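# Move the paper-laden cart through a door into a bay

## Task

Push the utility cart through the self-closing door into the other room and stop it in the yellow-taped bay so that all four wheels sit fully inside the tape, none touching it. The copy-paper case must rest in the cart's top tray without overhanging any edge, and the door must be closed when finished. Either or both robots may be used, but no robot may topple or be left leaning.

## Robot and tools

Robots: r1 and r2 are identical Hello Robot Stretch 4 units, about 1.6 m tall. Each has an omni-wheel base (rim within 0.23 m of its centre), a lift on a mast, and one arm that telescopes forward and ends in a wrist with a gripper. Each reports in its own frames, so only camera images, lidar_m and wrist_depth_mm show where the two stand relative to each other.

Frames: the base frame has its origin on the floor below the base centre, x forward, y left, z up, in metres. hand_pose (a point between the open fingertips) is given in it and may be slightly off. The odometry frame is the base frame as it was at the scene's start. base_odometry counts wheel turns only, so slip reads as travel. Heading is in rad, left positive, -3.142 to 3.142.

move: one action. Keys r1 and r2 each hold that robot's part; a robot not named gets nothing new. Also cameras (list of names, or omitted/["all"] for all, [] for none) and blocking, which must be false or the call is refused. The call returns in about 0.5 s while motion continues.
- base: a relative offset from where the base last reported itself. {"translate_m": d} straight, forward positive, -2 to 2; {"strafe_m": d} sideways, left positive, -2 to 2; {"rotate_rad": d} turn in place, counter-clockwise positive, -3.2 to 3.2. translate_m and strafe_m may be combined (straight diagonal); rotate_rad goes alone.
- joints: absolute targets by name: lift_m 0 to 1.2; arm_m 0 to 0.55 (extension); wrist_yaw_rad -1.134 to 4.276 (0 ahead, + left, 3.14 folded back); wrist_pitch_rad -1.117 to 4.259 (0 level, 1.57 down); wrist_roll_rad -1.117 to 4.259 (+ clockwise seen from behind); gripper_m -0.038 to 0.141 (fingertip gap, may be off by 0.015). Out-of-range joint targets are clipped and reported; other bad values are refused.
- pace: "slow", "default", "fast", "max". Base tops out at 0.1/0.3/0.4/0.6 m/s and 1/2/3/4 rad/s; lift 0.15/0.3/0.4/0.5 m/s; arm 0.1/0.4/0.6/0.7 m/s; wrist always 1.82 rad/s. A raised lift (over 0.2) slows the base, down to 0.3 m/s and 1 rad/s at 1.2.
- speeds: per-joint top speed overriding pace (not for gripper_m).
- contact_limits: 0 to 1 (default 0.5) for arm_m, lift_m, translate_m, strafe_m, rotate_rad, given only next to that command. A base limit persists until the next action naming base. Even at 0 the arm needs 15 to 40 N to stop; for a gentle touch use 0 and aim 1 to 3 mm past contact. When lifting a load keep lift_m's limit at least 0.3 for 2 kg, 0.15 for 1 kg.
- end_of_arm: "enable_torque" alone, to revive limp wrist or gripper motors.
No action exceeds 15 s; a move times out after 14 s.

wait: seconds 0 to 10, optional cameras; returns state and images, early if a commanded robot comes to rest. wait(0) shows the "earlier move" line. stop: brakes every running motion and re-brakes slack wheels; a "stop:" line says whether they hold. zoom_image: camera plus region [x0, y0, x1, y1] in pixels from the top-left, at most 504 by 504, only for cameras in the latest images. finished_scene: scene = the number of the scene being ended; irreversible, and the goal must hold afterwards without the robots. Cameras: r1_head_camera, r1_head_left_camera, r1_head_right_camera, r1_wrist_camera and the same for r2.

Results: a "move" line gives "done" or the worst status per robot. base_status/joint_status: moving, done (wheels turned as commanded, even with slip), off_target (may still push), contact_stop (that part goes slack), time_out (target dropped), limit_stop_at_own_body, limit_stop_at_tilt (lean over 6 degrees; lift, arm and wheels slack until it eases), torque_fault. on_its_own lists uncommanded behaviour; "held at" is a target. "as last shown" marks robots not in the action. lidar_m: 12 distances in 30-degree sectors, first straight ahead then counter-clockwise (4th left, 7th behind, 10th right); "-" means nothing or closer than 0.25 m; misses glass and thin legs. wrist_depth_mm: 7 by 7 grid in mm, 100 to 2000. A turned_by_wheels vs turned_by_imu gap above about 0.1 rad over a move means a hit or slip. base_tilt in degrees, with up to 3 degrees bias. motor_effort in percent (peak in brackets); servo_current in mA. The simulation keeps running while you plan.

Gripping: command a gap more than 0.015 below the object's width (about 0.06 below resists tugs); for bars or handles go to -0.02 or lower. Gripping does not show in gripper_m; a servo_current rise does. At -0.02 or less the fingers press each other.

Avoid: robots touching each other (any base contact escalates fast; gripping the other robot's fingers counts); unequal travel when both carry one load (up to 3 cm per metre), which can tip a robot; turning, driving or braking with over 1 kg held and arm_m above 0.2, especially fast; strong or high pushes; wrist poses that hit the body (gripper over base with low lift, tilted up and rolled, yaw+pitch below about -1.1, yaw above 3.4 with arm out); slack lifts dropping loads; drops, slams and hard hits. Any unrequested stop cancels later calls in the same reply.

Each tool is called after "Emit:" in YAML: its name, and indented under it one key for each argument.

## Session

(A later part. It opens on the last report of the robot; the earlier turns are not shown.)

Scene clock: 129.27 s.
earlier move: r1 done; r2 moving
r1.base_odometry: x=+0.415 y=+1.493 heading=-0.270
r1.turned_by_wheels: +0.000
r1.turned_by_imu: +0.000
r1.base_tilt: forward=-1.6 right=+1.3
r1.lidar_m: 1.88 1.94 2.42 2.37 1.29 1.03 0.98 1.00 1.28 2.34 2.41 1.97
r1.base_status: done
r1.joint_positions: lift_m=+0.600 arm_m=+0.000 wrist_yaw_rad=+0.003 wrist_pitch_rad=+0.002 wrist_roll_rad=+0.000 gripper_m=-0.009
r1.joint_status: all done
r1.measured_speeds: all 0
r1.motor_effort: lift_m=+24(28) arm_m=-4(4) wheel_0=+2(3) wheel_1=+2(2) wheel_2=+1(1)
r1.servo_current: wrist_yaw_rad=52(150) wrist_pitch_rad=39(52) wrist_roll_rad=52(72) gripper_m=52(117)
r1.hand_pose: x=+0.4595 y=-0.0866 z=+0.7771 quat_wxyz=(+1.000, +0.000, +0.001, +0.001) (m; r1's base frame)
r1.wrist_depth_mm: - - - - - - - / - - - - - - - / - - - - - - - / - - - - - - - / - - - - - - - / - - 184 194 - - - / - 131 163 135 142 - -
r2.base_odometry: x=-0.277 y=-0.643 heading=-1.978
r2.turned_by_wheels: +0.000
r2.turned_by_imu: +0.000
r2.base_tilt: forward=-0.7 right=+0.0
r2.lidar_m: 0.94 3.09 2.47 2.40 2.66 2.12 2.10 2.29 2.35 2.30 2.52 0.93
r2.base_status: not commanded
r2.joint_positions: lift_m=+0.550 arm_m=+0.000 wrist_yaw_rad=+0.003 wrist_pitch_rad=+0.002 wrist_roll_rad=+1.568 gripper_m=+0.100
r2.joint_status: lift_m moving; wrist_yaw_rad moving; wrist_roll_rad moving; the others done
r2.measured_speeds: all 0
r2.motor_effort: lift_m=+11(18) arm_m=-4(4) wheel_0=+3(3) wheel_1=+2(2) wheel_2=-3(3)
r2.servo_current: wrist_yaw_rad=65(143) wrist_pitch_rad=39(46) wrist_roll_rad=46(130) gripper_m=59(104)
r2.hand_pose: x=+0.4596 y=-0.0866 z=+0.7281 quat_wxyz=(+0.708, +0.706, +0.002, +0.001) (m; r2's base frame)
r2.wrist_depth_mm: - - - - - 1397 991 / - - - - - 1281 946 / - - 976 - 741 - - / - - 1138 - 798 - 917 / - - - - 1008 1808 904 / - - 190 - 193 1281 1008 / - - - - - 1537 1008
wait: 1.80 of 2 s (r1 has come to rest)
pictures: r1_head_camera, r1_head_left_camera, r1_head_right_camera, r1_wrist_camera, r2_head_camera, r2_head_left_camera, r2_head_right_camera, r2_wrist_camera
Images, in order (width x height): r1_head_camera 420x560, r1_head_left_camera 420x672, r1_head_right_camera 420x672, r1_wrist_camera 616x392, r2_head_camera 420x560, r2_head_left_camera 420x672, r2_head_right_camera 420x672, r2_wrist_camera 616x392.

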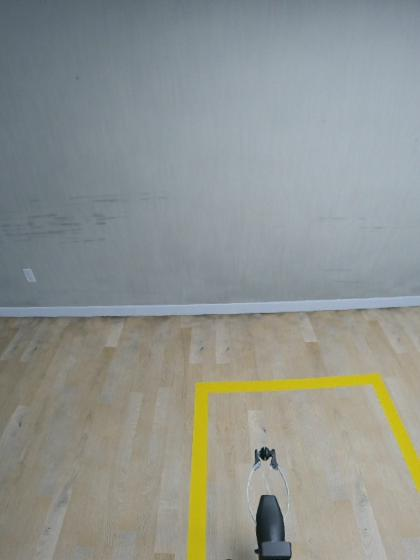

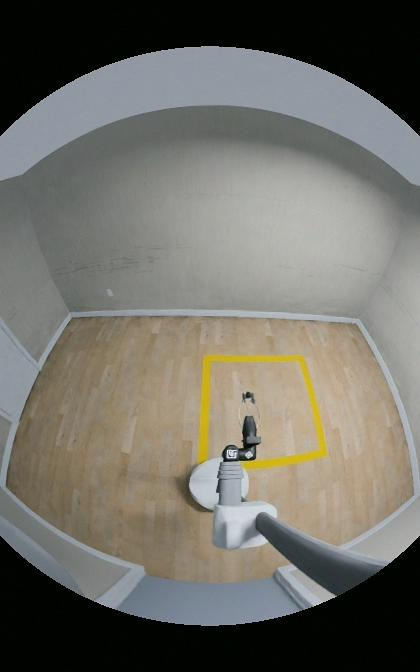

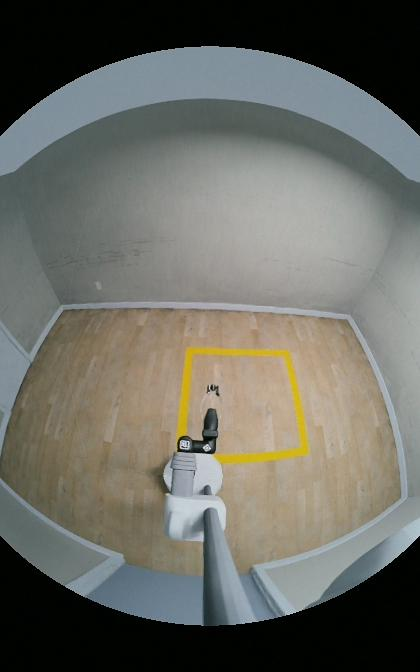

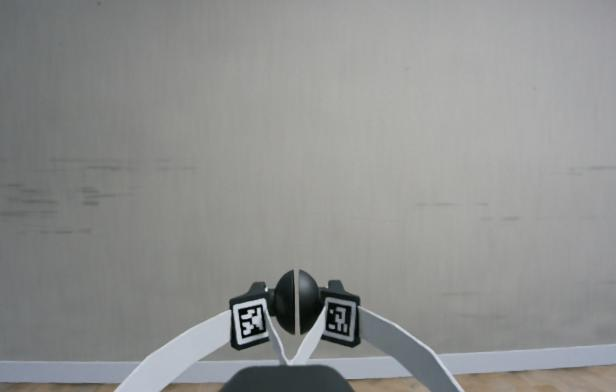

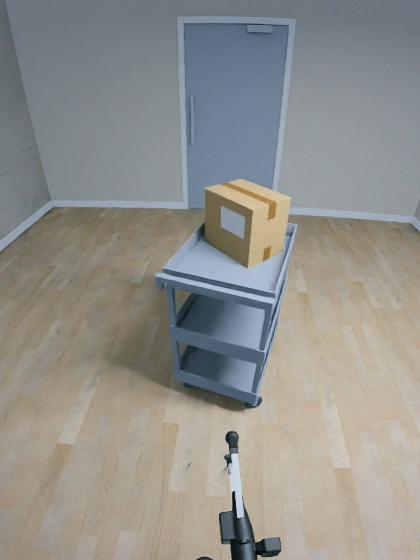

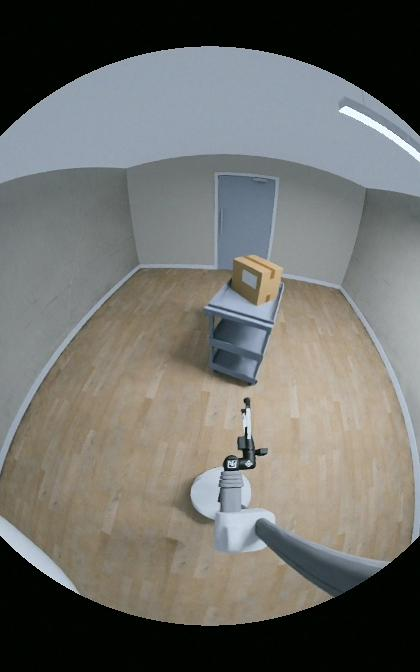

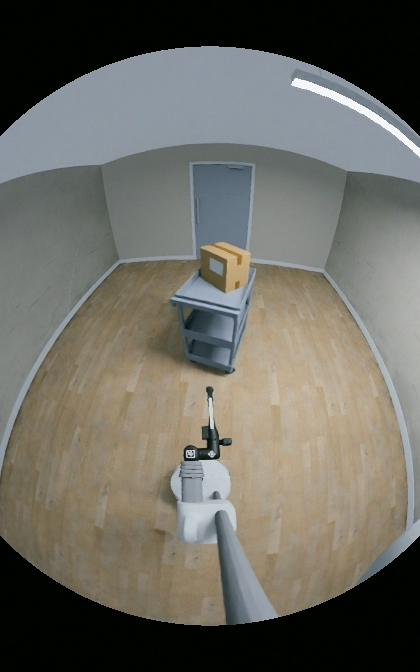

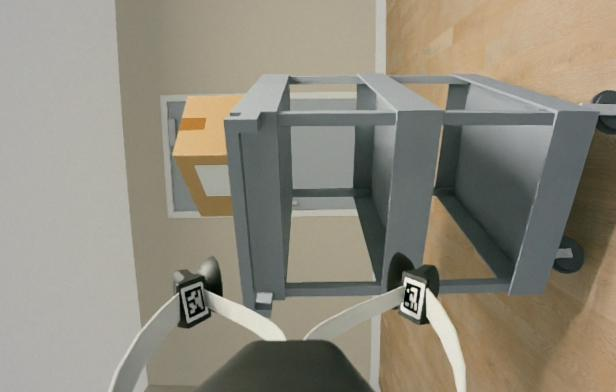

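Emit:
move:
  blocking: false
  cameras: []
  r1: {"base":{"translate_m":-0.68}}

Emit:
wait:
  seconds: 4
  cameras: ["r1_head_left_camera","r1_head_right_camera"]

Emit:
move:
  blocking: false
  cameras: []
  r1: {"base":{"translate_m":-1.3},"pace":"slow","contact_limits":{"translate_m":0.9}}

Emit:
wait:
  seconds: 4
  cameras: ["r1_head_left_camera","r1_head_right_camera","r2_head_camera"]

Scene clock: 152.67 s.
earlier move: r2 done
move: r1 moving
r1.base_odometry: x=+0.385 y=+1.502 heading=-0.270
r1.turned_by_wheels: +0.000
r1.turned_by_imu: -0.001
r1.base_tilt: forward=-1.6 right=+1.3
r1.lidar_m: 1.91 1.99 2.44 2.35 1.26 0.99 0.93 0.97 1.23 2.34 2.42 2.00
r1.base_status: translate_m moving
r1.joint_positions: lift_m=+0.600 arm_m=+0.000 wrist_yaw_rad=+0.003 wrist_pitch_rad=+0.002 wrist_roll_rad=+0.000 gripper_m=-0.009
r1.joint_status: not commanded
r1.measured_speeds: translate_m=-0.121 strafe_m=-0.001 rotate_rad=-0.007 lift_m=+0.000 arm_m=+0.000 wrist_yaw_rad=+0.000 wrist_pitch_rad=+0.000 wrist_roll_rad=+0.000
r1.motor_effort: lift_m=+24(25) arm_m=-4(4) wheel_0=-5(7) wheel_1=-4(6) wheel_2=+9(9)
r1.servo_current: wrist_yaw_rad=59(65) wrist_pitch_rad=39(52) wrist_roll_rad=59(59) gripper_m=46(52)
r1.hand_pose: x=+0.4595 y=-0.0866 z=+0.7771 quat_wxyz=(+1.000, +0.000, +0.001, +0.001) (m; r1's base frame)
r1.wrist_depth_mm: - - - - - - - / - - - - - - - / - - - - - - - / - - - - - - - / - - - - - - - / - - 183 194 - - - / - 131 163 135 142 - -
r2.base_odometry: x=-0.277 y=-0.643 heading=-1.978
r2.turned_by_wheels: +0.000
r2.turned_by_imu: +0.000
r2.base_tilt: forward=-0.7 right=+0.1
r2.lidar_m: 0.92 3.08 2.46 2.39 2.65 2.13 2.09 2.29 2.35 2.32 2.52 0.93
r2.base_status: not commanded
r2.joint_positions: lift_m=+0.550 arm_m=+0.000 wrist_yaw_rad=+0.003 wrist_pitch_rad=+0.002 wrist_roll_rad=+1.568 gripper_m=+0.100
r2.joint_status: all done
r2.measured_speeds: all 0
r2.motor_effort: lift_m=+14(14) arm_m=-4(4) wheel_0=+3(3) wheel_1=+2(2) wheel_2=-3(3)
r2.servo_current: wrist_yaw_rad=52(52) wrist_pitch_rad=33(46) wrist_roll_rad=39(65) gripper_m=52(52)
r2.hand_pose: x=+0.4596 y=-0.0866 z=+0.7281 quat_wxyz=(+0.708, +0.706, +0.002, +0.000) (m; r2's base frame)
r2.wrist_depth_mm: - - - - - 1430 991 / - - - - - 1281 946 / - - 1008 - 732 - - / - - 1118 - 798 - 904 / - - - - 1025 1708 917 / - - 190 - 194 1281 1025 / - - - - - 1618 1008
pictures: none
No camera images: "cameras" was empty.

Scene clock: 155.93 s.
earlier move: r1 done
r1.base_odometry: x=-0.240 y=+1.675 heading=-0.270
r1.turned_by_wheels: +0.000
r1.turned_by_imu: +0.000
r1.base_tilt: forward=-1.6 right=+1.3
r1.lidar_m: 2.54 2.64 2.45 0.98 0.44 0.30 0.28 0.29 0.44 0.89 2.41 2.65
r1.base_status: done
r1.joint_positions: lift_m=+0.600 arm_m=+0.000 wrist_yaw_rad=+0.003 wrist_pitch_rad=+0.002 wrist_roll_rad=+0.000 gripper_m=-0.009
r1.joint_status: not commanded
r1.measured_speeds: all 0
r1.motor_effort: lift_m=+24(25) arm_m=-4(4) wheel_0=-2(10) wheel_1=-1(9) wheel_2=+0(11)
r1.servo_current: wrist_yaw_rad=52(65) wrist_pitch_rad=33(52) wrist_roll_rad=59(72) gripper_m=46(52)
r1.hand_pose: x=+0.4595 y=-0.0866 z=+0.7772 quat_wxyz=(+1.000, +0.000, +0.001, +0.001) (m; r1's base frame)
r1.wrist_depth_mm: - - - - - - - / - - - - - - - / - - - - - - - / - - - - - - - / - - - - - - - / - - - 194 - - - / 1921 1863 181 180 153 1921 1863
r2.base_odometry: x=-0.277 y=-0.643 heading=-1.978
r2.turned_by_wheels: +0.000
r2.turned_by_imu: +0.000
r2.base_tilt: forward=-0.7 right=+0.1
r2.lidar_m: 0.94 3.05 2.46 2.39 2.64 2.15 2.09 2.28 2.35 2.30 2.54 0.93
r2.base_status: not commanded
r2.joint_positions: lift_m=+0.550 arm_m=+0.000 wrist_yaw_rad=+0.003 wrist_pitch_rad=+0.002 wrist_roll_rad=+1.568 gripper_m=+0.100
r2.joint_status: all done
r2.measured_speeds: all 0
r2.motor_effort: lift_m=+14(14) arm_m=-4(4) wheel_0=+3(3) wheel_1=+2(2) wheel_2=-3(3)
r2.servo_current: wrist_yaw_rad=46(65) wrist_pitch_rad=39(46) wrist_roll_rad=52(65) gripper_m=52(59)
r2.hand_pose: x=+0.4596 y=-0.0866 z=+0.7281 quat_wxyz=(+0.708, +0.706, +0.002, +0.000) (m; r2's base frame)
r2.wrist_depth_mm: - - - - - 1430 991 / - - - - - 1281 946 / - - 991 - 732 - - / - - 1098 - 788 - 931 / - - - - 1025 1708 904 / - - 190 - 193 1281 991 / - - - - - 1576 1008
wait: 3.27 of 4 s (r1 has come to rest)
pictures: r1_head_left_camera, r1_head_right_camera
Images, in order (width x height): r1_head_left_camera 420x672, r1_head_right_camera 420x672.

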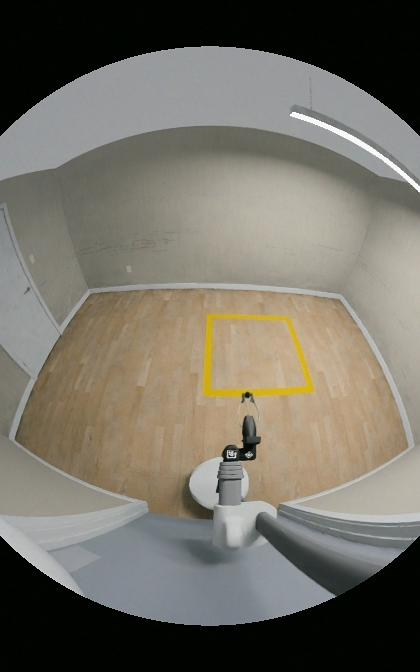

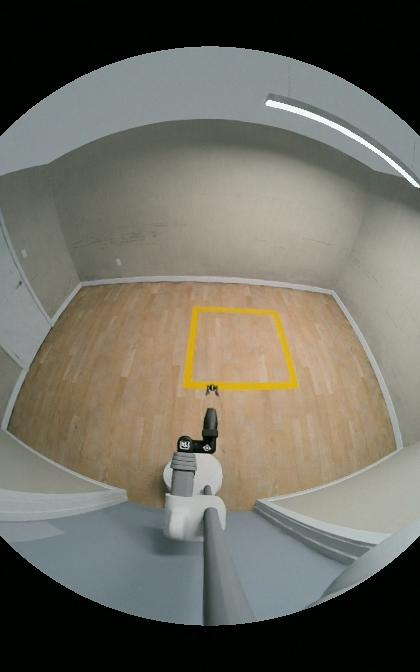

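Scene clock: 156.43 s.
move: r1 moving
r1.base_odometry: x=-0.252 y=+1.678 heading=-0.270
r1.turned_by_wheels: +0.000
r1.turned_by_imu: +0.000
r1.base_tilt: forward=-1.6 right=+1.3
r1.lidar_m: 2.57 2.66 2.44 0.92 0.40 0.31 0.27 0.28 0.41 0.82 2.39 2.65
r1.base_status: translate_m moving
r1.joint_positions: lift_m=+0.600 arm_m=+0.000 wrist_yaw_rad=+0.003 wrist_pitch_rad=+0.002 wrist_roll_rad=+0.000 gripper_m=-0.009
r1.joint_status: not commanded
r1.measured_speeds: translate_m=-0.048 strafe_m=+0.000 rotate_rad=+0.002 lift_m=+0.000 arm_m=+0.000 wrist_yaw_rad=+0.000 wrist_pitch_rad=+0.000 wrist_roll_rad=+0.000
r1.motor_effort: lift_m=+24(24) arm_m=-4(4) wheel_0=-6(7) wheel_1=-5(5) wheel_2=+6(6)
r1.servo_current: wrist_yaw_rad=39(52) wrist_pitch_rad=39(46) wrist_roll_rad=52(65) gripper_m=52(52)
r1.contact_limits: translate_m 0.9
r1.hand_pose: x=+0.4595 y=-0.0866 z=+0.7772 quat_wxyz=(+1.000, +0.000, +0.001, +0.001) (m; r1's base frame)
r1.wrist_depth_mm: - - - - - - - / - - - - - - - / - - - - - - - / - - - - - - - / - - - - - - - / - - - 195 - - - / 1863 1808 180 181 152 1921 1921
r2: as last shown
r2.lidar_m: 0.93 3.08 2.46 2.37 2.65 2.14 2.10 2.29 2.33 2.30 2.54 0.93
r2.motor_effort: lift_m=+14(14) arm_m=-3(4) wheel_0=+2(3) wheel_1=+2(2) wheel_2=-3(3)
r2.servo_current: wrist_yaw_rad=46(52) wrist_pitch_rad=39(46) wrist_roll_rad=52(59) gripper_m=52(52)
r2.wrist_depth_mm: - - - - - 1430 991 / - - - - - 1281 960 / - - 976 - 741 - - / - - 1118 - 798 - 917 / - - - - 1008 1756 904 / - - 190 - 193 1255 1025 / - - - - - 1537 1008
pictures: none
No camera images: "cameras" was empty.

Scene clock: 160.43 s.
earlier move: r1 moving
r1.base_odometry: x=-0.625 y=+1.783 heading=-0.273
r1.turned_by_wheels: -0.002
r1.turned_by_imu: -0.207
r1.base_tilt: forward=-1.6 right=+1.0
r1.lidar_m: 2.87 2.86 2.58 0.40 0.39 0.30 0.25 - 0.25 0.27 0.56 2.89
r1.base_status: translate_m moving
r1.joint_positions: lift_m=+0.600 arm_m=+0.000 wrist_yaw_rad=+0.002 wrist_pitch_rad=+0.002 wrist_roll_rad=+0.000 gripper_m=-0.009
r1.joint_status: not commanded
r1.measured_speeds: translate_m=-0.094 strafe_m=+0.013 rotate_rad=-0.036 lift_m=+0.001 arm_m=+0.000 wrist_yaw_rad=-0.002 wrist_pitch_rad=+0.000 wrist_roll_rad=+0.000
r1.motor_effort: lift_m=+22(24) arm_m=-2(4) wheel_0=+4(20) wheel_1=-24(25) wheel_2=+7(28)
r1.servo_current: wrist_yaw_rad=33(65) wrist_pitch_rad=39(52) wrist_roll_rad=39(78) gripper_m=46(59)
r1.contact_limits: translate_m 0.9
r1.hand_pose: x=+0.4595 y=-0.0868 z=+0.7774 quat_wxyz=(+1.000, +0.000, +0.001, +0.001) (m; r1's base frame)
r1.wrist_depth_mm: - - - - - - - / - - - - - - - / - - - - - - - / - - - - - - - / - - - - - - - / - - - 195 - - - / 1921 1808 180 181 153 1808 1863
r2.base_odometry: x=-0.277 y=-0.643 heading=-1.978
r2.turned_by_wheels: +0.000
r2.turned_by_imu: +0.001
r2.base_tilt: forward=-0.7 right=+0.1
r2.lidar_m: 0.93 3.10 2.45 2.39 2.67 2.11 2.10 2.29 2.34 2.29 2.53 0.92
r2.base_status: not commanded
r2.joint_positions: lift_m=+0.550 arm_m=+0.000 wrist_yaw_rad=+0.003 wrist_pitch_rad=+0.002 wrist_roll_rad=+1.568 gripper_m=+0.100
r2.joint_status: not commanded
r2.measured_speeds: all 0
r2.motor_effort: lift_m=+14(14) arm_m=-4(4) wheel_0=+3(3) wheel_1=+2(2) wheel_2=-3(3)
r2.servo_current: wrist_yaw_rad=46(59) wrist_pitch_rad=39(46) wrist_roll_rad=52(59) gripper_m=46(59)
r2.hand_pose: x=+0.4596 y=-0.0866 z=+0.7281 quat_wxyz=(+0.708, +0.706, +0.002, +0.000) (m; r2's base frame)
r2.wrist_depth_mm: - - - - - 1430 991 / - - - - - 1281 946 / - - 991 - 741 - - / - - 1118 - 798 - 904 / - - - - 1008 1708 931 / - - 189 - 193 1281 1025 / - - - - - 1576 1008
wait: 4.00 s; no rest
pictures: r1_head_left_camera, r1_head_right_camera, r2_head_camera
Images, in order (width x height): r1_head_left_camera 420x672, r1_head_right_camera 420x672, r2_head_camera 420x560.

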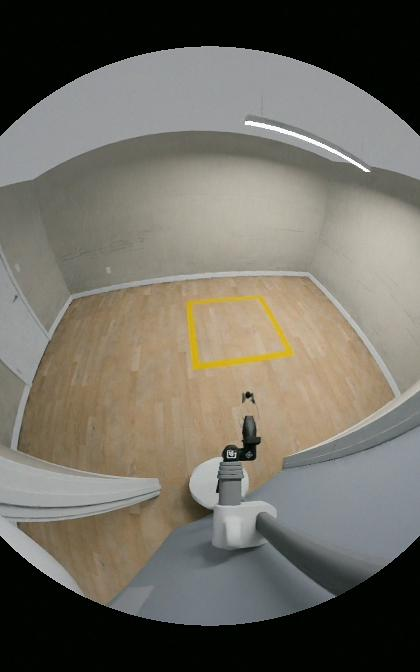

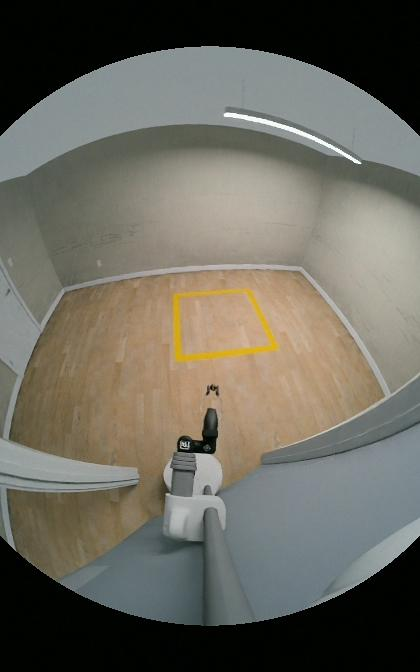

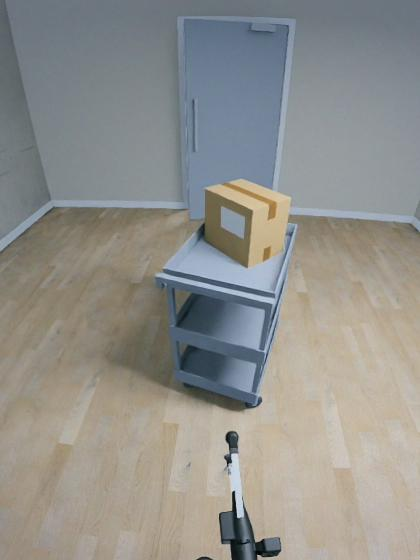

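Emit:
wait:
  seconds: 0
  cameras: ["r1_head_left_camera","r2_head_camera"]

Scene clock: 164.17 s.
earlier move: r1 moving
r1.base_odometry: x=-0.985 y=+1.881 heading=-0.270
r1.turned_by_wheels: +0.003
r1.turned_by_imu: -0.056
r1.base_tilt: forward=-1.6 right=+1.3
r1.lidar_m: 3.10 3.10 0.32 0.32 2.15 2.47 0.25 - - 0.25 0.37 2.96
r1.base_status: translate_m moving
r1.joint_positions: lift_m=+0.600 arm_m=+0.000 wrist_yaw_rad=+0.002 wrist_pitch_rad=+0.002 wrist_roll_rad=+0.000 gripper_m=-0.009
r1.joint_status: not commanded
r1.measured_speeds: translate_m=-0.100 strafe_m=+0.002 rotate_rad=+0.003 lift_m=+0.000 arm_m=+0.000 wrist_yaw_rad=+0.000 wrist_pitch_rad=+0.000 wrist_roll_rad=+0.000
r1.motor_effort: lift_m=+21(24) arm_m=-4(4) wheel_0=-5(20) wheel_1=-11(26) wheel_2=+16(28)
r1.servo_current: wrist_yaw_rad=46(72) wrist_pitch_rad=46(52) wrist_roll_rad=39(78) gripper_m=52(59)
r1.contact_limits: translate_m 0.9
r1.hand_pose: x=+0.4594 y=-0.0870 z=+0.7775 quat_wxyz=(+1.000, +0.000, +0.001, +0.001) (m; r1's base frame)
r1.wrist_depth_mm: - - - - - - - / - - - - - - - / - - - - - - - / - - - - - - - / - - - - - - - / - - - 194 - - - / 1921 1808 180 180 153 1808 1863
r2.base_odometry: x=-0.277 y=-0.643 heading=-1.978
r2.turned_by_wheels: +0.000
r2.turned_by_imu: +0.001
r2.base_tilt: forward=-0.7 right=+0.1
r2.lidar_m: 0.92 3.11 2.43 2.39 2.65 2.12 2.09 2.32 2.33 2.30 2.51 0.93
r2.base_status: not commanded
r2.joint_positions: lift_m=+0.550 arm_m=+0.000 wrist_yaw_rad=+0.003 wrist_pitch_rad=+0.002 wrist_roll_rad=+1.568 gripper_m=+0.100
r2.joint_status: not commanded
r2.measured_speeds: all 0
r2.motor_effort: lift_m=+14(14) arm_m=-4(4) wheel_0=+3(3) wheel_1=+2(2) wheel_2=-3(3)
r2.servo_current: wrist_yaw_rad=46(72) wrist_pitch_rad=33(52) wrist_roll_rad=52(65) gripper_m=52(59)
r2.hand_pose: x=+0.4596 y=-0.0866 z=+0.7281 quat_wxyz=(+0.708, +0.706, +0.002, +0.000) (m; r2's base frame)
r2.wrist_depth_mm: - - - - - 1397 991 / - - - - - 1308 931 / - - 991 - 750 - - / - - 1138 - 798 - 917 / - - - - 1025 1756 917 / - - 190 - 194 1281 1025 / - - - - - 1576 1008
pictures: r1_head_left_camera, r2_head_camera
Images, in order (width x height): r1_head_left_camera 420x672, r2_head_camera 420x560.

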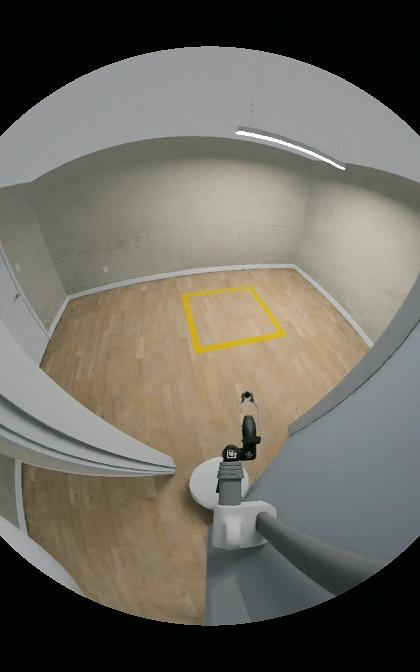

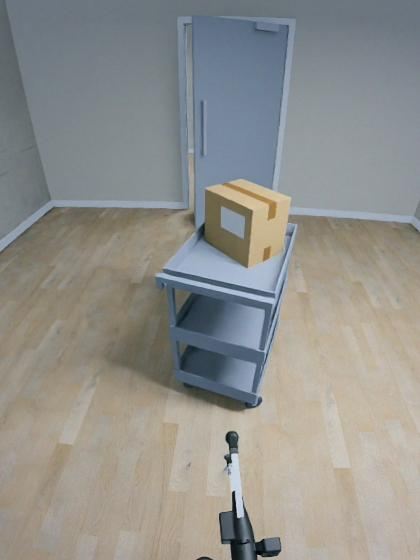

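Emit:
move:
  blocking: false
  cameras: []
  r1: {"base":{"translate_m":-0.75,"strafe_m":-0.22},"pace":"slow","contact_limits":{"translate_m":0.9,"strafe_m":0.9}}

Emit:
wait:
  seconds: 4
  cameras: ["r1_head_left_camera"]

Emit:
wait:
  seconds: 3.5
  cameras: ["r1_head_left_camera","r1_head_right_camera","r2_head_camera"]

r1: "contact_limits": translate_m and strafe_m are given together and make one move, which takes one limit: state it under one of them only
Scene clock: 180.70 s.
earlier move: r1 done
r1.base_odometry: x=-1.493 y=+2.022 heading=-0.270
r1.turned_by_wheels: +0.000
r1.turned_by_imu: +0.000
r1.base_tilt: forward=-1.6 right=+1.3
r1.lidar_m: 3.58 0.67 0.76 1.34 2.01 2.29 3.97 1.39 5.02 0.25 0.25 0.49
r1.base_status: done
r1.joint_positions: lift_m=+0.600 arm_m=+0.000 wrist_yaw_rad=+0.002 wrist_pitch_rad=+0.002 wrist_roll_rad=+0.000 gripper_m=-0.009
r1.joint_status: not commanded
r1.measured_speeds: all 0
r1.motor_effort: lift_m=+21(24) arm_m=-4(4) wheel_0=+2(20) wheel_1=-9(26) wheel_2=+4(28)
r1.servo_current: wrist_yaw_rad=59(72) wrist_pitch_rad=46(52) wrist_roll_rad=46(78) gripper_m=46(59)
r1.contact_limits: translate_m 0.9
r1.hand_pose: x=+0.4594 y=-0.0870 z=+0.7775 quat_wxyz=(+1.000, +0.000, +0.001, +0.001) (m; r1's base frame)
r1.wrist_depth_mm: - - - - - - 759 / - - - - - - 759 / - - - - - - - / - - - - - - - / - - - - - - - / - - - 195 - - 768 / 1863 1808 180 181 142 1808 768
r2.base_odometry: x=-0.277 y=-0.643 heading=-1.978
r2.turned_by_wheels: +0.000
r2.turned_by_imu: +0.001
r2.base_tilt: forward=-0.7 right=+0.1
r2.lidar_m: 0.93 3.09 2.44 2.40 2.63 2.15 2.10 2.30 2.34 2.33 2.53 0.94
r2.base_status: not commanded
r2.joint_positions: lift_m=+0.550 arm_m=+0.000 wrist_yaw_rad=+0.003 wrist_pitch_rad=+0.002 wrist_roll_rad=+1.568 gripper_m=+0.100
r2.joint_status: not commanded
r2.measured_speeds: all 0
r2.motor_effort: lift_m=+14(14) arm_m=-4(4) wheel_0=+3(3) wheel_1=+2(2) wheel_2=-3(3)
r2.servo_current: wrist_yaw_rad=39(72) wrist_pitch_rad=39(52) wrist_roll_rad=59(65) gripper_m=52(59)
r2.hand_pose: x=+0.4596 y=-0.0866 z=+0.7281 quat_wxyz=(+0.708, +0.706, +0.002, +0.000) (m; r2's base frame)
r2.wrist_depth_mm: - - - - - 1430 991 / - - - - - 1255 946 / - - 976 - 741 - - / - - 1118 - 809 - 917 / - - - - 1008 1661 931 / - - 190 - 193 1281 1025 / - - - - - 1576 1025
pictures: none

not run: a call was refused earlier in this reply.

not run: a call was refused earlier in this reply.

Emit:
wait:
  seconds: 0
  cameras: ["r1_head_left_camera","r1_head_right_camera","r2_head_camera"]

Scene clock: 182.97 s.
r1.base_odometry: x=-1.493 y=+2.022 heading=-0.270
r1.turned_by_wheels: +0.000
r1.turned_by_imu: +0.000
r1.base_tilt: forward=-1.6 right=+1.3
r1.lidar_m: 3.59 0.68 0.76 1.29 2.01 2.32 3.99 1.36 5.03 0.25 0.25 0.52
r1.base_status: done
r1.joint_positions: lift_m=+0.600 arm_m=+0.000 wrist_yaw_rad=+0.002 wrist_pitch_rad=+0.002 wrist_roll_rad=+0.000 gripper_m=-0.009
r1.joint_status: not commanded
r1.measured_speeds: all 0
r1.motor_effort: lift_m=+21(24) arm_m=-3(4) wheel_0=+1(20) wheel_1=-9(26) wheel_2=+4(28)
r1.servo_current: wrist_yaw_rad=33(72) wrist_pitch_rad=46(52) wrist_roll_rad=33(78) gripper_m=52(59)
r1.contact_limits: translate_m 0.9
r1.hand_pose: x=+0.4594 y=-0.0870 z=+0.7775 quat_wxyz=(+1.000, +0.000, +0.001, +0.001) (m; r1's base frame)
r1.wrist_depth_mm: - - - - - - 759 / - - - - - - 759 / - - - - - - - / - - - - - - - / - - - - - - - / - - - 195 - - 778 / 1921 1808 180 181 142 1808 778
r2.base_odometry: x=-0.277 y=-0.643 heading=-1.978
r2.turned_by_wheels: +0.000
r2.turned_by_imu: +0.000
r2.base_tilt: forward=-0.7 right=+0.1
r2.lidar_m: 0.93 3.10 2.46 2.39 2.67 2.15 2.11 2.31 2.34 2.31 2.55 0.93
r2.base_status: not commanded
r2.joint_positions: lift_m=+0.550 arm_m=+0.000 wrist_yaw_rad=+0.003 wrist_pitch_rad=+0.002 wrist_roll_rad=+1.568 gripper_m=+0.100
r2.joint_status: not commanded
r2.measured_speeds: all 0
r2.motor_effort: lift_m=+14(14) arm_m=-4(4) wheel_0=+3(3) wheel_1=+2(2) wheel_2=-3(3)
r2.servo_current: wrist_yaw_rad=39(72) wrist_pitch_rad=46(52) wrist_roll_rad=46(65) gripper_m=52(59)
r2.hand_pose: x=+0.4596 y=-0.0866 z=+0.7281 quat_wxyz=(+0.708, +0.706, +0.002, +0.000) (m; r2's base frame)
r2.wrist_depth_mm: - - - - - 1430 1008 / - - - - - 1281 960 / - - 991 - 741 - - / - - 1160 - 788 - 917 / - - - - 991 1756 917 / - - 190 - 193 1255 1025 / - - - - - 1576 1008
pictures: r1_head_left_camera, r1_head_right_camera, r2_head_camera
Images, in order (width x height): r1_head_left_camera 420x672, r1_head_right_camera 420x672, r2_head_camera 420x560.

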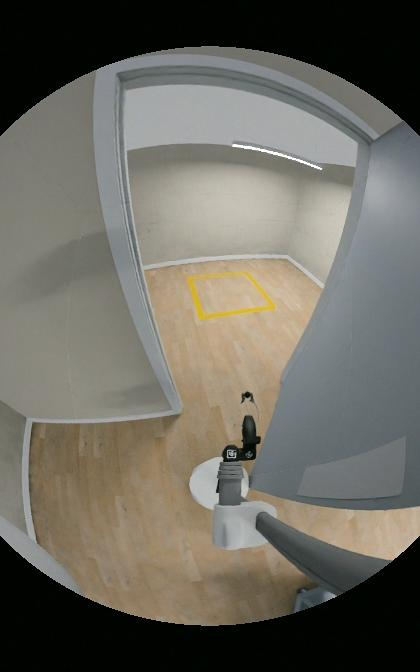

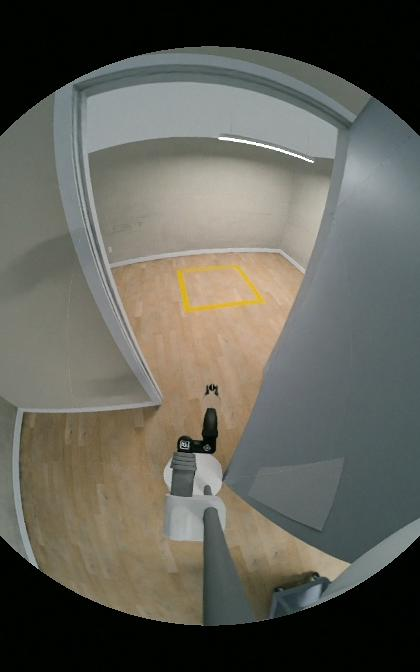

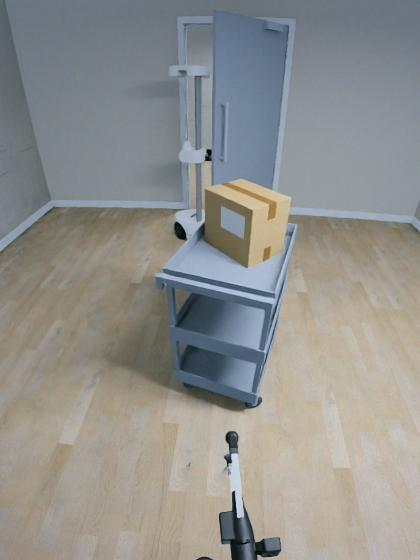

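Emit:
move:
  blocking: false
  cameras: []
  r1: {"base":{"strafe_m":-0.45,"translate_m":-0.1},"joints":{"arm_m":0.15},"pace":"slow","contact_limits":{"strafe_m":0.9}}

Emit:
wait:
  seconds: 5.5
  cameras: ["r1_head_left_camera","r1_head_right_camera","r2_head_camera"]

Scene clock: 193.93 s.
move: r1 moving
r1.base_odometry: x=-1.499 y=+2.011 heading=-0.271
r1.turned_by_wheels: +0.000
r1.turned_by_imu: -0.001
r1.base_tilt: forward=-1.6 right=+1.3
r1.lidar_m: 3.60 0.66 0.78 1.34 2.01 2.32 3.99 1.37 5.13 0.25 0.25 0.52
r1.base_status: translate_m moving; strafe_m moving
r1.joint_positions: lift_m=+0.600 arm_m=+0.013 wrist_yaw_rad=+0.002 wrist_pitch_rad=+0.002 wrist_roll_rad=+0.000 gripper_m=-0.009
r1.joint_status: arm_m moving
r1.measured_speeds: translate_m=-0.011 strafe_m=-0.049 rotate_rad=+0.001 lift_m=+0.000 arm_m=+0.049 wrist_yaw_rad=+0.000 wrist_pitch_rad=+0.000 wrist_roll_rad=+0.000
r1.motor_effort: lift_m=+21(21) arm_m=+4(6) wheel_0=+10(12) wheel_1=-15(15) wheel_2=-2(6)
r1.servo_current: wrist_yaw_rad=52(65) wrist_pitch_rad=39(46) wrist_roll_rad=39(72) gripper_m=39(52)
r1.contact_limits: strafe_m 0.9
r1.hand_pose: x=+0.4720 y=-0.0870 z=+0.7775 quat_wxyz=(+1.000, +0.000, +0.001, +0.001) (m; r1's base frame)
r1.wrist_depth_mm: - - - - - - 750 / - - - - - - 750 / - - - - - - 759 / - - - - - - 750 / - - - - - - 768 / - - - 195 - - 768 / 1863 1808 180 181 142 1863 759
r2: as last shown
r2.lidar_m: 0.91 3.03 2.47 2.40 2.61 2.14 2.10 2.30 2.35 2.34 2.53 0.92
r2.motor_effort: lift_m=+14(14) arm_m=-4(4) wheel_0=+2(3) wheel_1=+1(2) wheel_2=-2(3)
r2.servo_current: wrist_yaw_rad=46(52) wrist_pitch_rad=39(46) wrist_roll_rad=39(59) gripper_m=46(52)
r2.wrist_depth_mm: - - - - - 1397 1008 / - - - - - 1281 960 / - - 976 - 741 - - / - - 1118 - 798 - 904 / - - - - 1025 1708 917 / - - 190 - 194 1281 1025 / - - - - - 1576 1025
pictures: none
No camera images: "cameras" was empty.

Scene clock: 199.27 s.
earlier move: r1 done
r1.base_odometry: x=-1.709 y=+1.615 heading=-0.270
r1.turned_by_wheels: +0.001
r1.turned_by_imu: -0.003
r1.base_tilt: forward=-1.6 right=+1.3
r1.lidar_m: 0.67 1.17 1.04 1.75 2.41 2.78 1.12 1.14 4.15 - 0.25 0.26
r1.base_status: done
r1.joint_positions: lift_m=+0.600 arm_m=+0.150 wrist_yaw_rad=+0.002 wrist_pitch_rad=+0.002 wrist_roll_rad=+0.000 gripper_m=-0.009
r1.joint_status: all done
r1.measured_speeds: all 0
r1.motor_effort: lift_m=+21(21) arm_m=+5(8) wheel_0=+8(15) wheel_1=-6(15) wheel_2=+6(7)
r1.servo_current: wrist_yaw_rad=52(72) wrist_pitch_rad=39(52) wrist_roll_rad=72(72) gripper_m=46(52)
r1.contact_limits: strafe_m 0.9
r1.hand_pose: x=+0.6093 y=-0.0870 z=+0.7775 quat_wxyz=(+1.000, +0.000, +0.001, +0.001) (m; r1's base frame)
r1.wrist_depth_mm: - - - - 334 195 - / - - - - 340 196 144 / - - - - 338 185 145 / - - - - 345 185 - / - - - - 347 186 - / - - - 195 277 186 - / 1921 1863 180 151 161 173 -
r2.base_odometry: x=-0.277 y=-0.643 heading=-1.978
r2.turned_by_wheels: +0.000
r2.turned_by_imu: +0.001
r2.base_tilt: forward=-0.7 right=+0.1
r2.lidar_m: 0.90 3.08 2.47 2.38 2.67 2.15 2.09 2.29 2.36 2.31 2.52 0.93
r2.base_status: not commanded
r2.joint_positions: lift_m=+0.550 arm_m=+0.000 wrist_yaw_rad=+0.003 wrist_pitch_rad=+0.002 wrist_roll_rad=+1.568 gripper_m=+0.100
r2.joint_status: not commanded
r2.measured_speeds: all 0
r2.motor_effort: lift_m=+14(14) arm_m=-4(4) wheel_0=+3(3) wheel_1=+2(2) wheel_2=-3(3)
r2.servo_current: wrist_yaw_rad=33(65) wrist_pitch_rad=33(46) wrist_roll_rad=52(65) gripper_m=46(59)
r2.hand_pose: x=+0.4596 y=-0.0866 z=+0.7281 quat_wxyz=(+0.708, +0.706, +0.002, +0.000) (m; r2's base frame)
r2.wrist_depth_mm: - - - - - 1430 991 / - - - - - 1255 976 / - - 976 - 732 - - / - - 1098 - 809 - 917 / - - - - 1025 1708 931 / - - 190 - 194 1255 991 / - - - - - 1576 1008
wait: 5.33 of 5.5 s (r1 has come to rest)
pictures: r1_head_left_camera, r1_head_right_camera, r2_head_camera
Images, in order (width x height): r1_head_left_camera 420x672, r1_head_right_camera 420x672, r2_head_camera 420x560.

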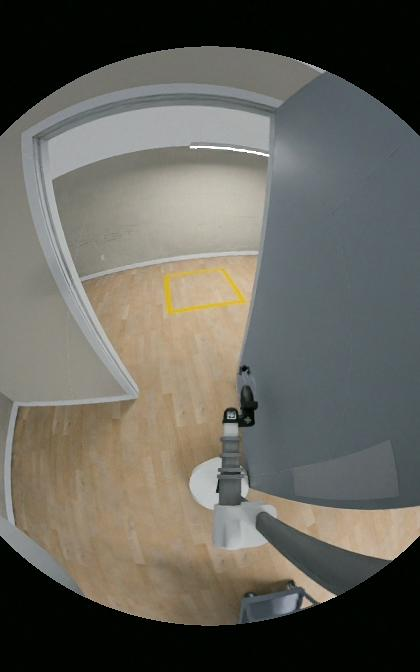

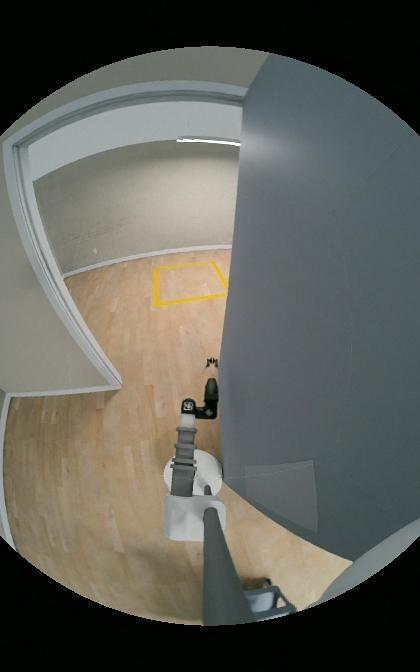

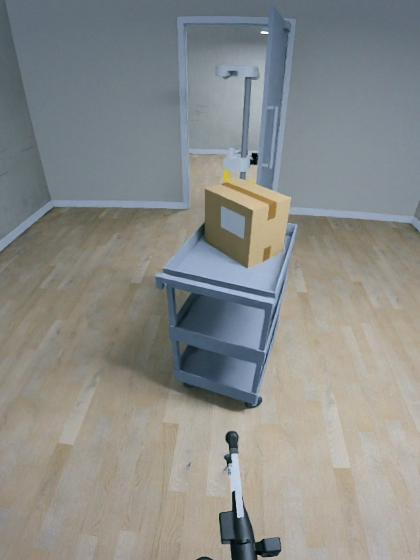

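Emit:
move:
  blocking: false
  cameras: []
  r1: {"base":{"strafe_m":-0.35,"translate_m":-0.2},"pace":"slow","contact_limits":{"strafe_m":0.6}}

Emit:
wait:
  seconds: 5
  cameras: ["r1_head_left_camera","r1_head_right_camera","r2_head_camera"]

Scene clock: 203.53 s.
move: r1 moving
r1.base_odometry: x=-1.718 y=+1.606 heading=-0.269
r1.turned_by_wheels: +0.001
r1.turned_by_imu: +0.000
r1.base_tilt: forward=-1.5 right=+1.3
r1.lidar_m: 0.63 1.15 1.03 1.74 2.41 2.80 1.13 1.12 3.83 - 0.25 0.25
r1.base_status: translate_m moving; strafe_m moving
r1.joint_positions: lift_m=+0.600 arm_m=+0.150 wrist_yaw_rad=+0.002 wrist_pitch_rad=+0.002 wrist_roll_rad=+0.000 gripper_m=-0.009
r1.joint_status: not commanded
r1.measured_speeds: translate_m=-0.024 strafe_m=-0.042 rotate_rad=-0.001 lift_m=+0.000 arm_m=+0.000 wrist_yaw_rad=+0.000 wrist_pitch_rad=+0.000 wrist_roll_rad=+0.000
r1.motor_effort: lift_m=+21(21) arm_m=+5(5) wheel_0=+10(12) wheel_1=-10(13) wheel_2=+6(9)
r1.servo_current: wrist_yaw_rad=52(72) wrist_pitch_rad=46(52) wrist_roll_rad=39(59) gripper_m=46(52)
r1.contact_limits: strafe_m 0.6
r1.hand_pose: x=+0.6093 y=-0.0870 z=+0.7775 quat_wxyz=(+1.000, +0.000, +0.001, +0.001) (m; r1's base frame)
r1.wrist_depth_mm: - - - - 312 183 - / - - - - 314 174 137 / - - - - 322 175 138 / - - - - 320 187 138 / - - - - 324 177 139 / - - - 195 260 189 - / 1863 1863 180 151 161 176 -
r2: as last shown
r2.turned_by_imu: +0.000
r2.lidar_m: 0.93 3.08 2.47 2.40 2.64 2.15 2.09 2.30 2.33 2.30 2.53 0.94
r2.motor_effort: lift_m=+14(14) arm_m=-4(4) wheel_0=+2(3) wheel_1=+2(2) wheel_2=-2(3)
r2.servo_current: wrist_yaw_rad=33(65) wrist_pitch_rad=33(46) wrist_roll_rad=52(59) gripper_m=52(52)
r2.wrist_depth_mm: - - - - - 1430 991 / - - - - - 1308 960 / - - 991 - 732 - - / - - 1118 - 798 - 904 / - - - - 1025 1708 904 / - - 190 - 193 1281 1008 / - - - - - 1576 1025
pictures: none
No camera images: "cameras" was empty.

Scene clock: 208.33 s.
earlier move: r1 done
r1.base_odometry: x=-1.995 y=+1.331 heading=-0.267
r1.turned_by_wheels: +0.002
r1.turned_by_imu: +0.006
r1.base_tilt: forward=-1.6 right=+1.2
r1.lidar_m: 0.48 4.09 1.42 2.30 2.67 3.09 0.88 0.93 2.42 2.04 0.32 0.31
r1.base_status: done
r1.joint_positions: lift_m=+0.600 arm_m=+0.150 wrist_yaw_rad=+0.016 wrist_pitch_rad=+0.002 wrist_roll_rad=+0.000 gripper_m=-0.009
r1.joint_status: not commanded
r1.measured_speeds: all 0
r1.motor_effort: lift_m=+21(21) arm_m=+5(5) wheel_0=+17(27) wheel_1=+4(13) wheel_2=+11(17)
r1.servo_current: wrist_yaw_rad=98(111) wrist_pitch_rad=39(52) wrist_roll_rad=52(72) gripper_m=46(52)
r1.contact_limits: strafe_m 0.6
r1.hand_pose: x=+0.6106 y=-0.0828 z=+0.7775 quat_wxyz=(+1.000, +0.000, +0.001, +0.008) (m; r1's base frame)
r1.wrist_depth_mm: - - 424 223 137 110 - / - - 433 226 145 - - / - - 504 227 146 111 - / - - 517 229 147 - - / - - 535 232 156 113 - / - - 188 197 149 113 - / 1983 158 404 186 141 108 -
r2.base_odometry: x=-0.277 y=-0.643 heading=-1.978
r2.turned_by_wheels: +0.000
r2.turned_by_imu: +0.001
r2.base_tilt: forward=-0.7 right=+0.1
r2.lidar_m: 0.93 3.09 2.46 2.39 2.63 2.13 2.10 2.28 2.35 2.32 2.55 0.94
r2.base_status: not commanded
r2.joint_positions: lift_m=+0.550 arm_m=+0.000 wrist_yaw_rad=+0.003 wrist_pitch_rad=+0.002 wrist_roll_rad=+1.568 gripper_m=+0.100
r2.joint_status: not commanded
r2.measured_speeds: all 0
r2.motor_effort: lift_m=+14(14) arm_m=-4(4) wheel_0=+2(3) wheel_1=+1(2) wheel_2=-3(3)
r2.servo_current: wrist_yaw_rad=46(65) wrist_pitch_rad=39(52) wrist_roll_rad=46(59) gripper_m=46(59)
r2.hand_pose: x=+0.4596 y=-0.0866 z=+0.7281 quat_wxyz=(+0.708, +0.706, +0.002, +0.000) (m; r2's base frame)
r2.wrist_depth_mm: - - - - - 1397 991 / - - - - - 1281 960 / - - 991 - 741 - - / - - 1138 - 798 - 904 / - - - - 1025 1756 904 / - - 190 - 194 1281 1008 / - - - - - 1576 1025
wait: 4.80 of 5 s (r1 has come to rest)
pictures: r1_head_left_camera, r1_head_right_camera, r2_head_camera
Images, in order (width x height): r1_head_left_camera 420x672, r1_head_right_camera 420x672, r2_head_camera 420x560.

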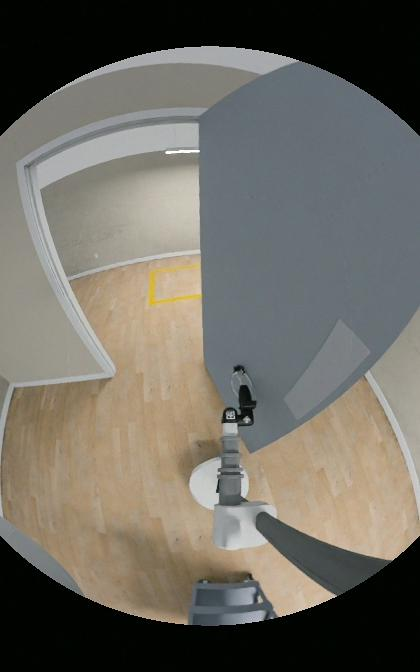

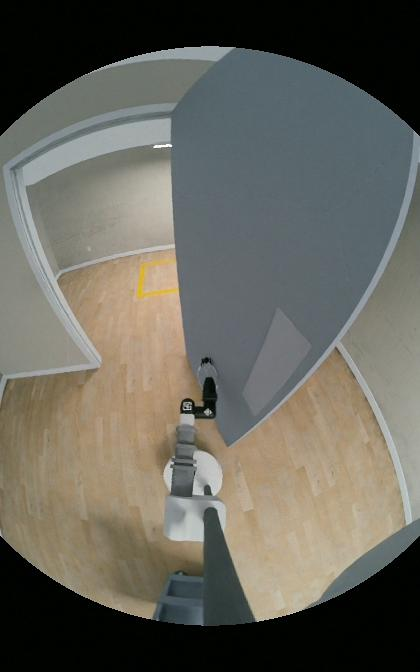

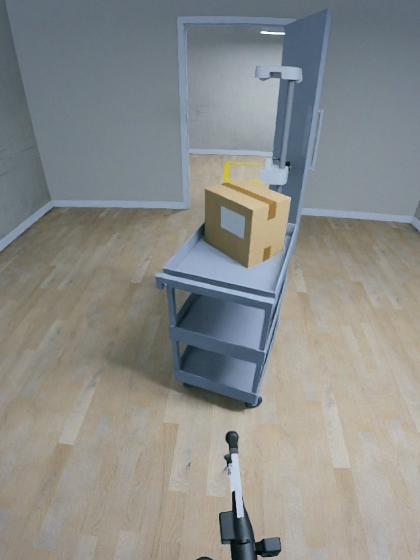

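Emit:
move:
  blocking: false
  cameras: []
  r1: {"base":{"strafe_m":-0.25,"translate_m":-0.02},"pace":"slow","contact_limits":{"strafe_m":0.5}}

Emit:
wait:
  seconds: 3.5
  cameras: ["r1_head_left_camera","r1_head_camera","r2_head_camera","r2_head_right_camera"]

Scene clock: 214.50 s.
move: r1 moving
r1.base_odometry: x=-1.999 y=+1.318 heading=-0.264
r1.turned_by_wheels: +0.003
r1.turned_by_imu: +0.003
r1.base_tilt: forward=-1.6 right=+1.3
r1.lidar_m: 0.47 4.10 1.46 2.30 2.70 3.15 0.88 0.94 2.41 2.01 0.34 0.33
r1.base_status: translate_m moving; strafe_m moving
r1.joint_positions: lift_m=+0.600 arm_m=+0.150 wrist_yaw_rad=+0.016 wrist_pitch_rad=+0.002 wrist_roll_rad=+0.000 gripper_m=-0.009
r1.joint_status: not commanded
r1.measured_speeds: translate_m=-0.005 strafe_m=-0.054 rotate_rad=+0.002 lift_m=+0.000 arm_m=+0.000 wrist_yaw_rad=+0.000 wrist_pitch_rad=+0.000 wrist_roll_rad=+0.000
r1.motor_effort: lift_m=+21(21) arm_m=+5(5) wheel_0=+26(26) wheel_1=+1(5) wheel_2=+11(13)
r1.servo_current: wrist_yaw_rad=98(98) wrist_pitch_rad=46(46) wrist_roll_rad=33(72) gripper_m=52(52)
r1.contact_limits: strafe_m 0.5
r1.hand_pose: x=+0.6106 y=-0.0828 z=+0.7775 quat_wxyz=(+1.000, +0.000, +0.001, +0.008) (m; r1's base frame)
r1.wrist_depth_mm: - - 488 210 141 110 - / - - 488 230 142 - - / - - 496 213 136 112 - / - - 512 215 144 - - / - - 521 219 145 104 - / - - 190 183 138 104 - / 1983 156 459 177 132 105 -
r2: as last shown
r2.turned_by_imu: +0.000
r2.lidar_m: 0.90 3.06 2.48 2.41 2.64 2.12 2.07 2.28 2.33 2.31 2.54 0.94
r2.motor_effort: lift_m=+14(14) arm_m=-4(4) wheel_0=+3(3) wheel_1=+2(2) wheel_2=-3(3)
r2.servo_current: wrist_yaw_rad=59(59) wrist_pitch_rad=46(46) wrist_roll_rad=52(59) gripper_m=46(52)
r2.wrist_depth_mm: - - - - - 1397 991 / - - - - - 1255 946 / - - 991 - 741 - - / - - 1138 - 809 - 917 / - - - - 1042 1756 917 / - - 190 - 194 1308 1025 / - - - - - 1618 991
pictures: none
No camera images: "cameras" was empty.

Scene clock: 218.00 s.
earlier move: r1 contact_stop
r1.base_odometry: x=-2.025 y=+1.346 heading=+0.346
r1.turned_by_wheels: +0.609
r1.turned_by_imu: +0.616
r1.base_tilt: forward=-1.6 right=+1.3
r1.lidar_m: 1.45 1.46 2.68 2.69 3.26 0.84 3.66 2.33 2.06 2.09 1.35 0.25
r1.base_status: translate_m contact_stop; strafe_m contact_stop
r1.joint_positions: lift_m=+0.600 arm_m=+0.150 wrist_yaw_rad=+0.003 wrist_pitch_rad=+0.002 wrist_roll_rad=+0.000 gripper_m=-0.010
r1.joint_status: not commanded
r1.measured_speeds: translate_m=+0.016 strafe_m=+0.019 rotate_rad=+0.140 lift_m=+0.000 arm_m=+0.000 wrist_yaw_rad=+0.000 wrist_pitch_rad=+0.000 wrist_roll_rad=+0.000
r1.on_its_own: the wheels are slack since a contact_stop
r1.motor_effort: lift_m=+21(21) arm_m=-5(5) wheel_0=+0(32) wheel_1=+0(5) wheel_2=+1(16)
r1.servo_current: wrist_yaw_rad=59(156) wrist_pitch_rad=39(52) wrist_roll_rad=65(72) gripper_m=52(52)
r1.contact_limits: strafe_m 0.5
r1.hand_pose: x=+0.6096 y=-0.0866 z=+0.7775 quat_wxyz=(+1.000, +0.000, +0.001, +0.001) (m; r1's base frame)
r1.wrist_depth_mm: - 1098 - - - - - / - - - - - - - / - 1098 - - - - - / - 1098 - - - - - / - 1078 - - - - - / - 1042 - 195 - - - / - 137 181 180 153 1756 1618
r2.base_odometry: x=-0.277 y=-0.643 heading=-1.978
r2.turned_by_wheels: +0.000
r2.turned_by_imu: +0.000
r2.base_tilt: forward=-0.6 right=+0.0
r2.lidar_m: 0.92 3.09 2.47 2.40 2.66 2.14 2.10 2.29 2.36 2.32 2.52 0.94
r2.base_status: not commanded
r2.joint_positions: lift_m=+0.550 arm_m=+0.000 wrist_yaw_rad=+0.003 wrist_pitch_rad=+0.002 wrist_roll_rad=+1.568 gripper_m=+0.100
r2.joint_status: not commanded
r2.measured_speeds: all 0
r2.motor_effort: lift_m=+14(14) arm_m=-4(4) wheel_0=+2(3) wheel_1=+1(2) wheel_2=-3(3)
r2.servo_current: wrist_yaw_rad=39(65) wrist_pitch_rad=33(52) wrist_roll_rad=39(65) gripper_m=46(59)
r2.hand_pose: x=+0.4596 y=-0.0866 z=+0.7281 quat_wxyz=(+0.708, +0.706, +0.002, +0.000) (m; r2's base frame)
r2.wrist_depth_mm: - - - - - 1464 991 / - - - - - 1308 960 / - - 1008 - 741 - - / - - 1118 - 798 - 917 / - - - - 1025 1808 917 / - - 190 - 194 1281 1008 / - - - - - 1618 1025
wait: 3.50 s; no rest
pictures: r1_head_camera, r1_head_left_camera, r2_head_camera, r2_head_right_camera
Images, in order (width x height): r1_head_camera 420x560, r1_head_left_camera 420x672, r2_head_camera 420x560, r2_head_right_camera 420x672.

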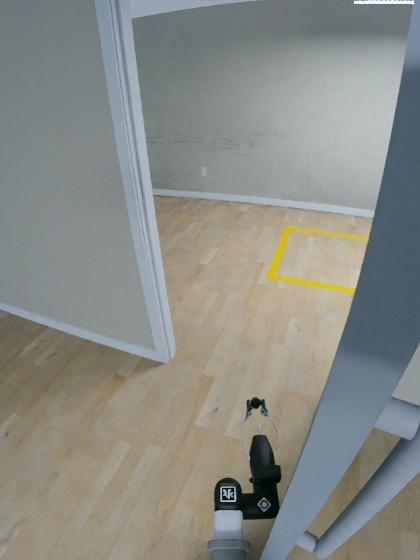

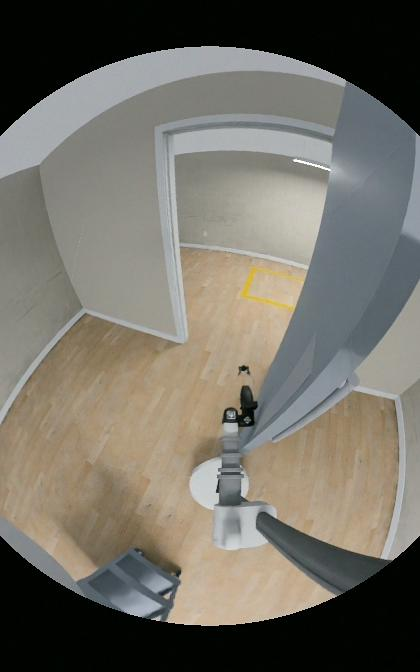

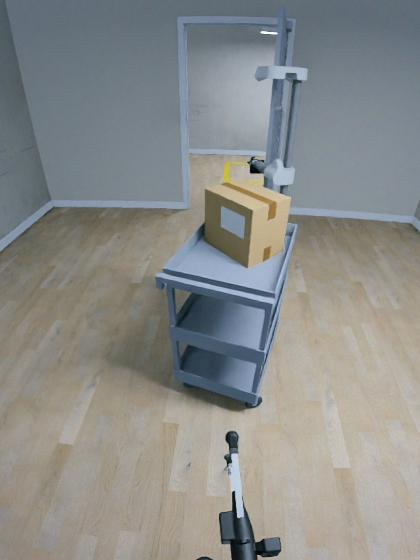

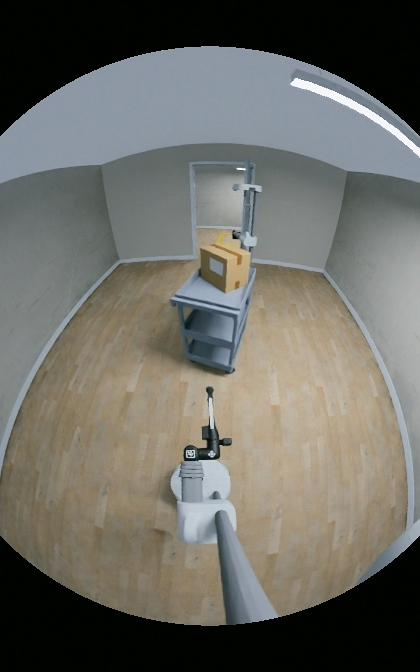

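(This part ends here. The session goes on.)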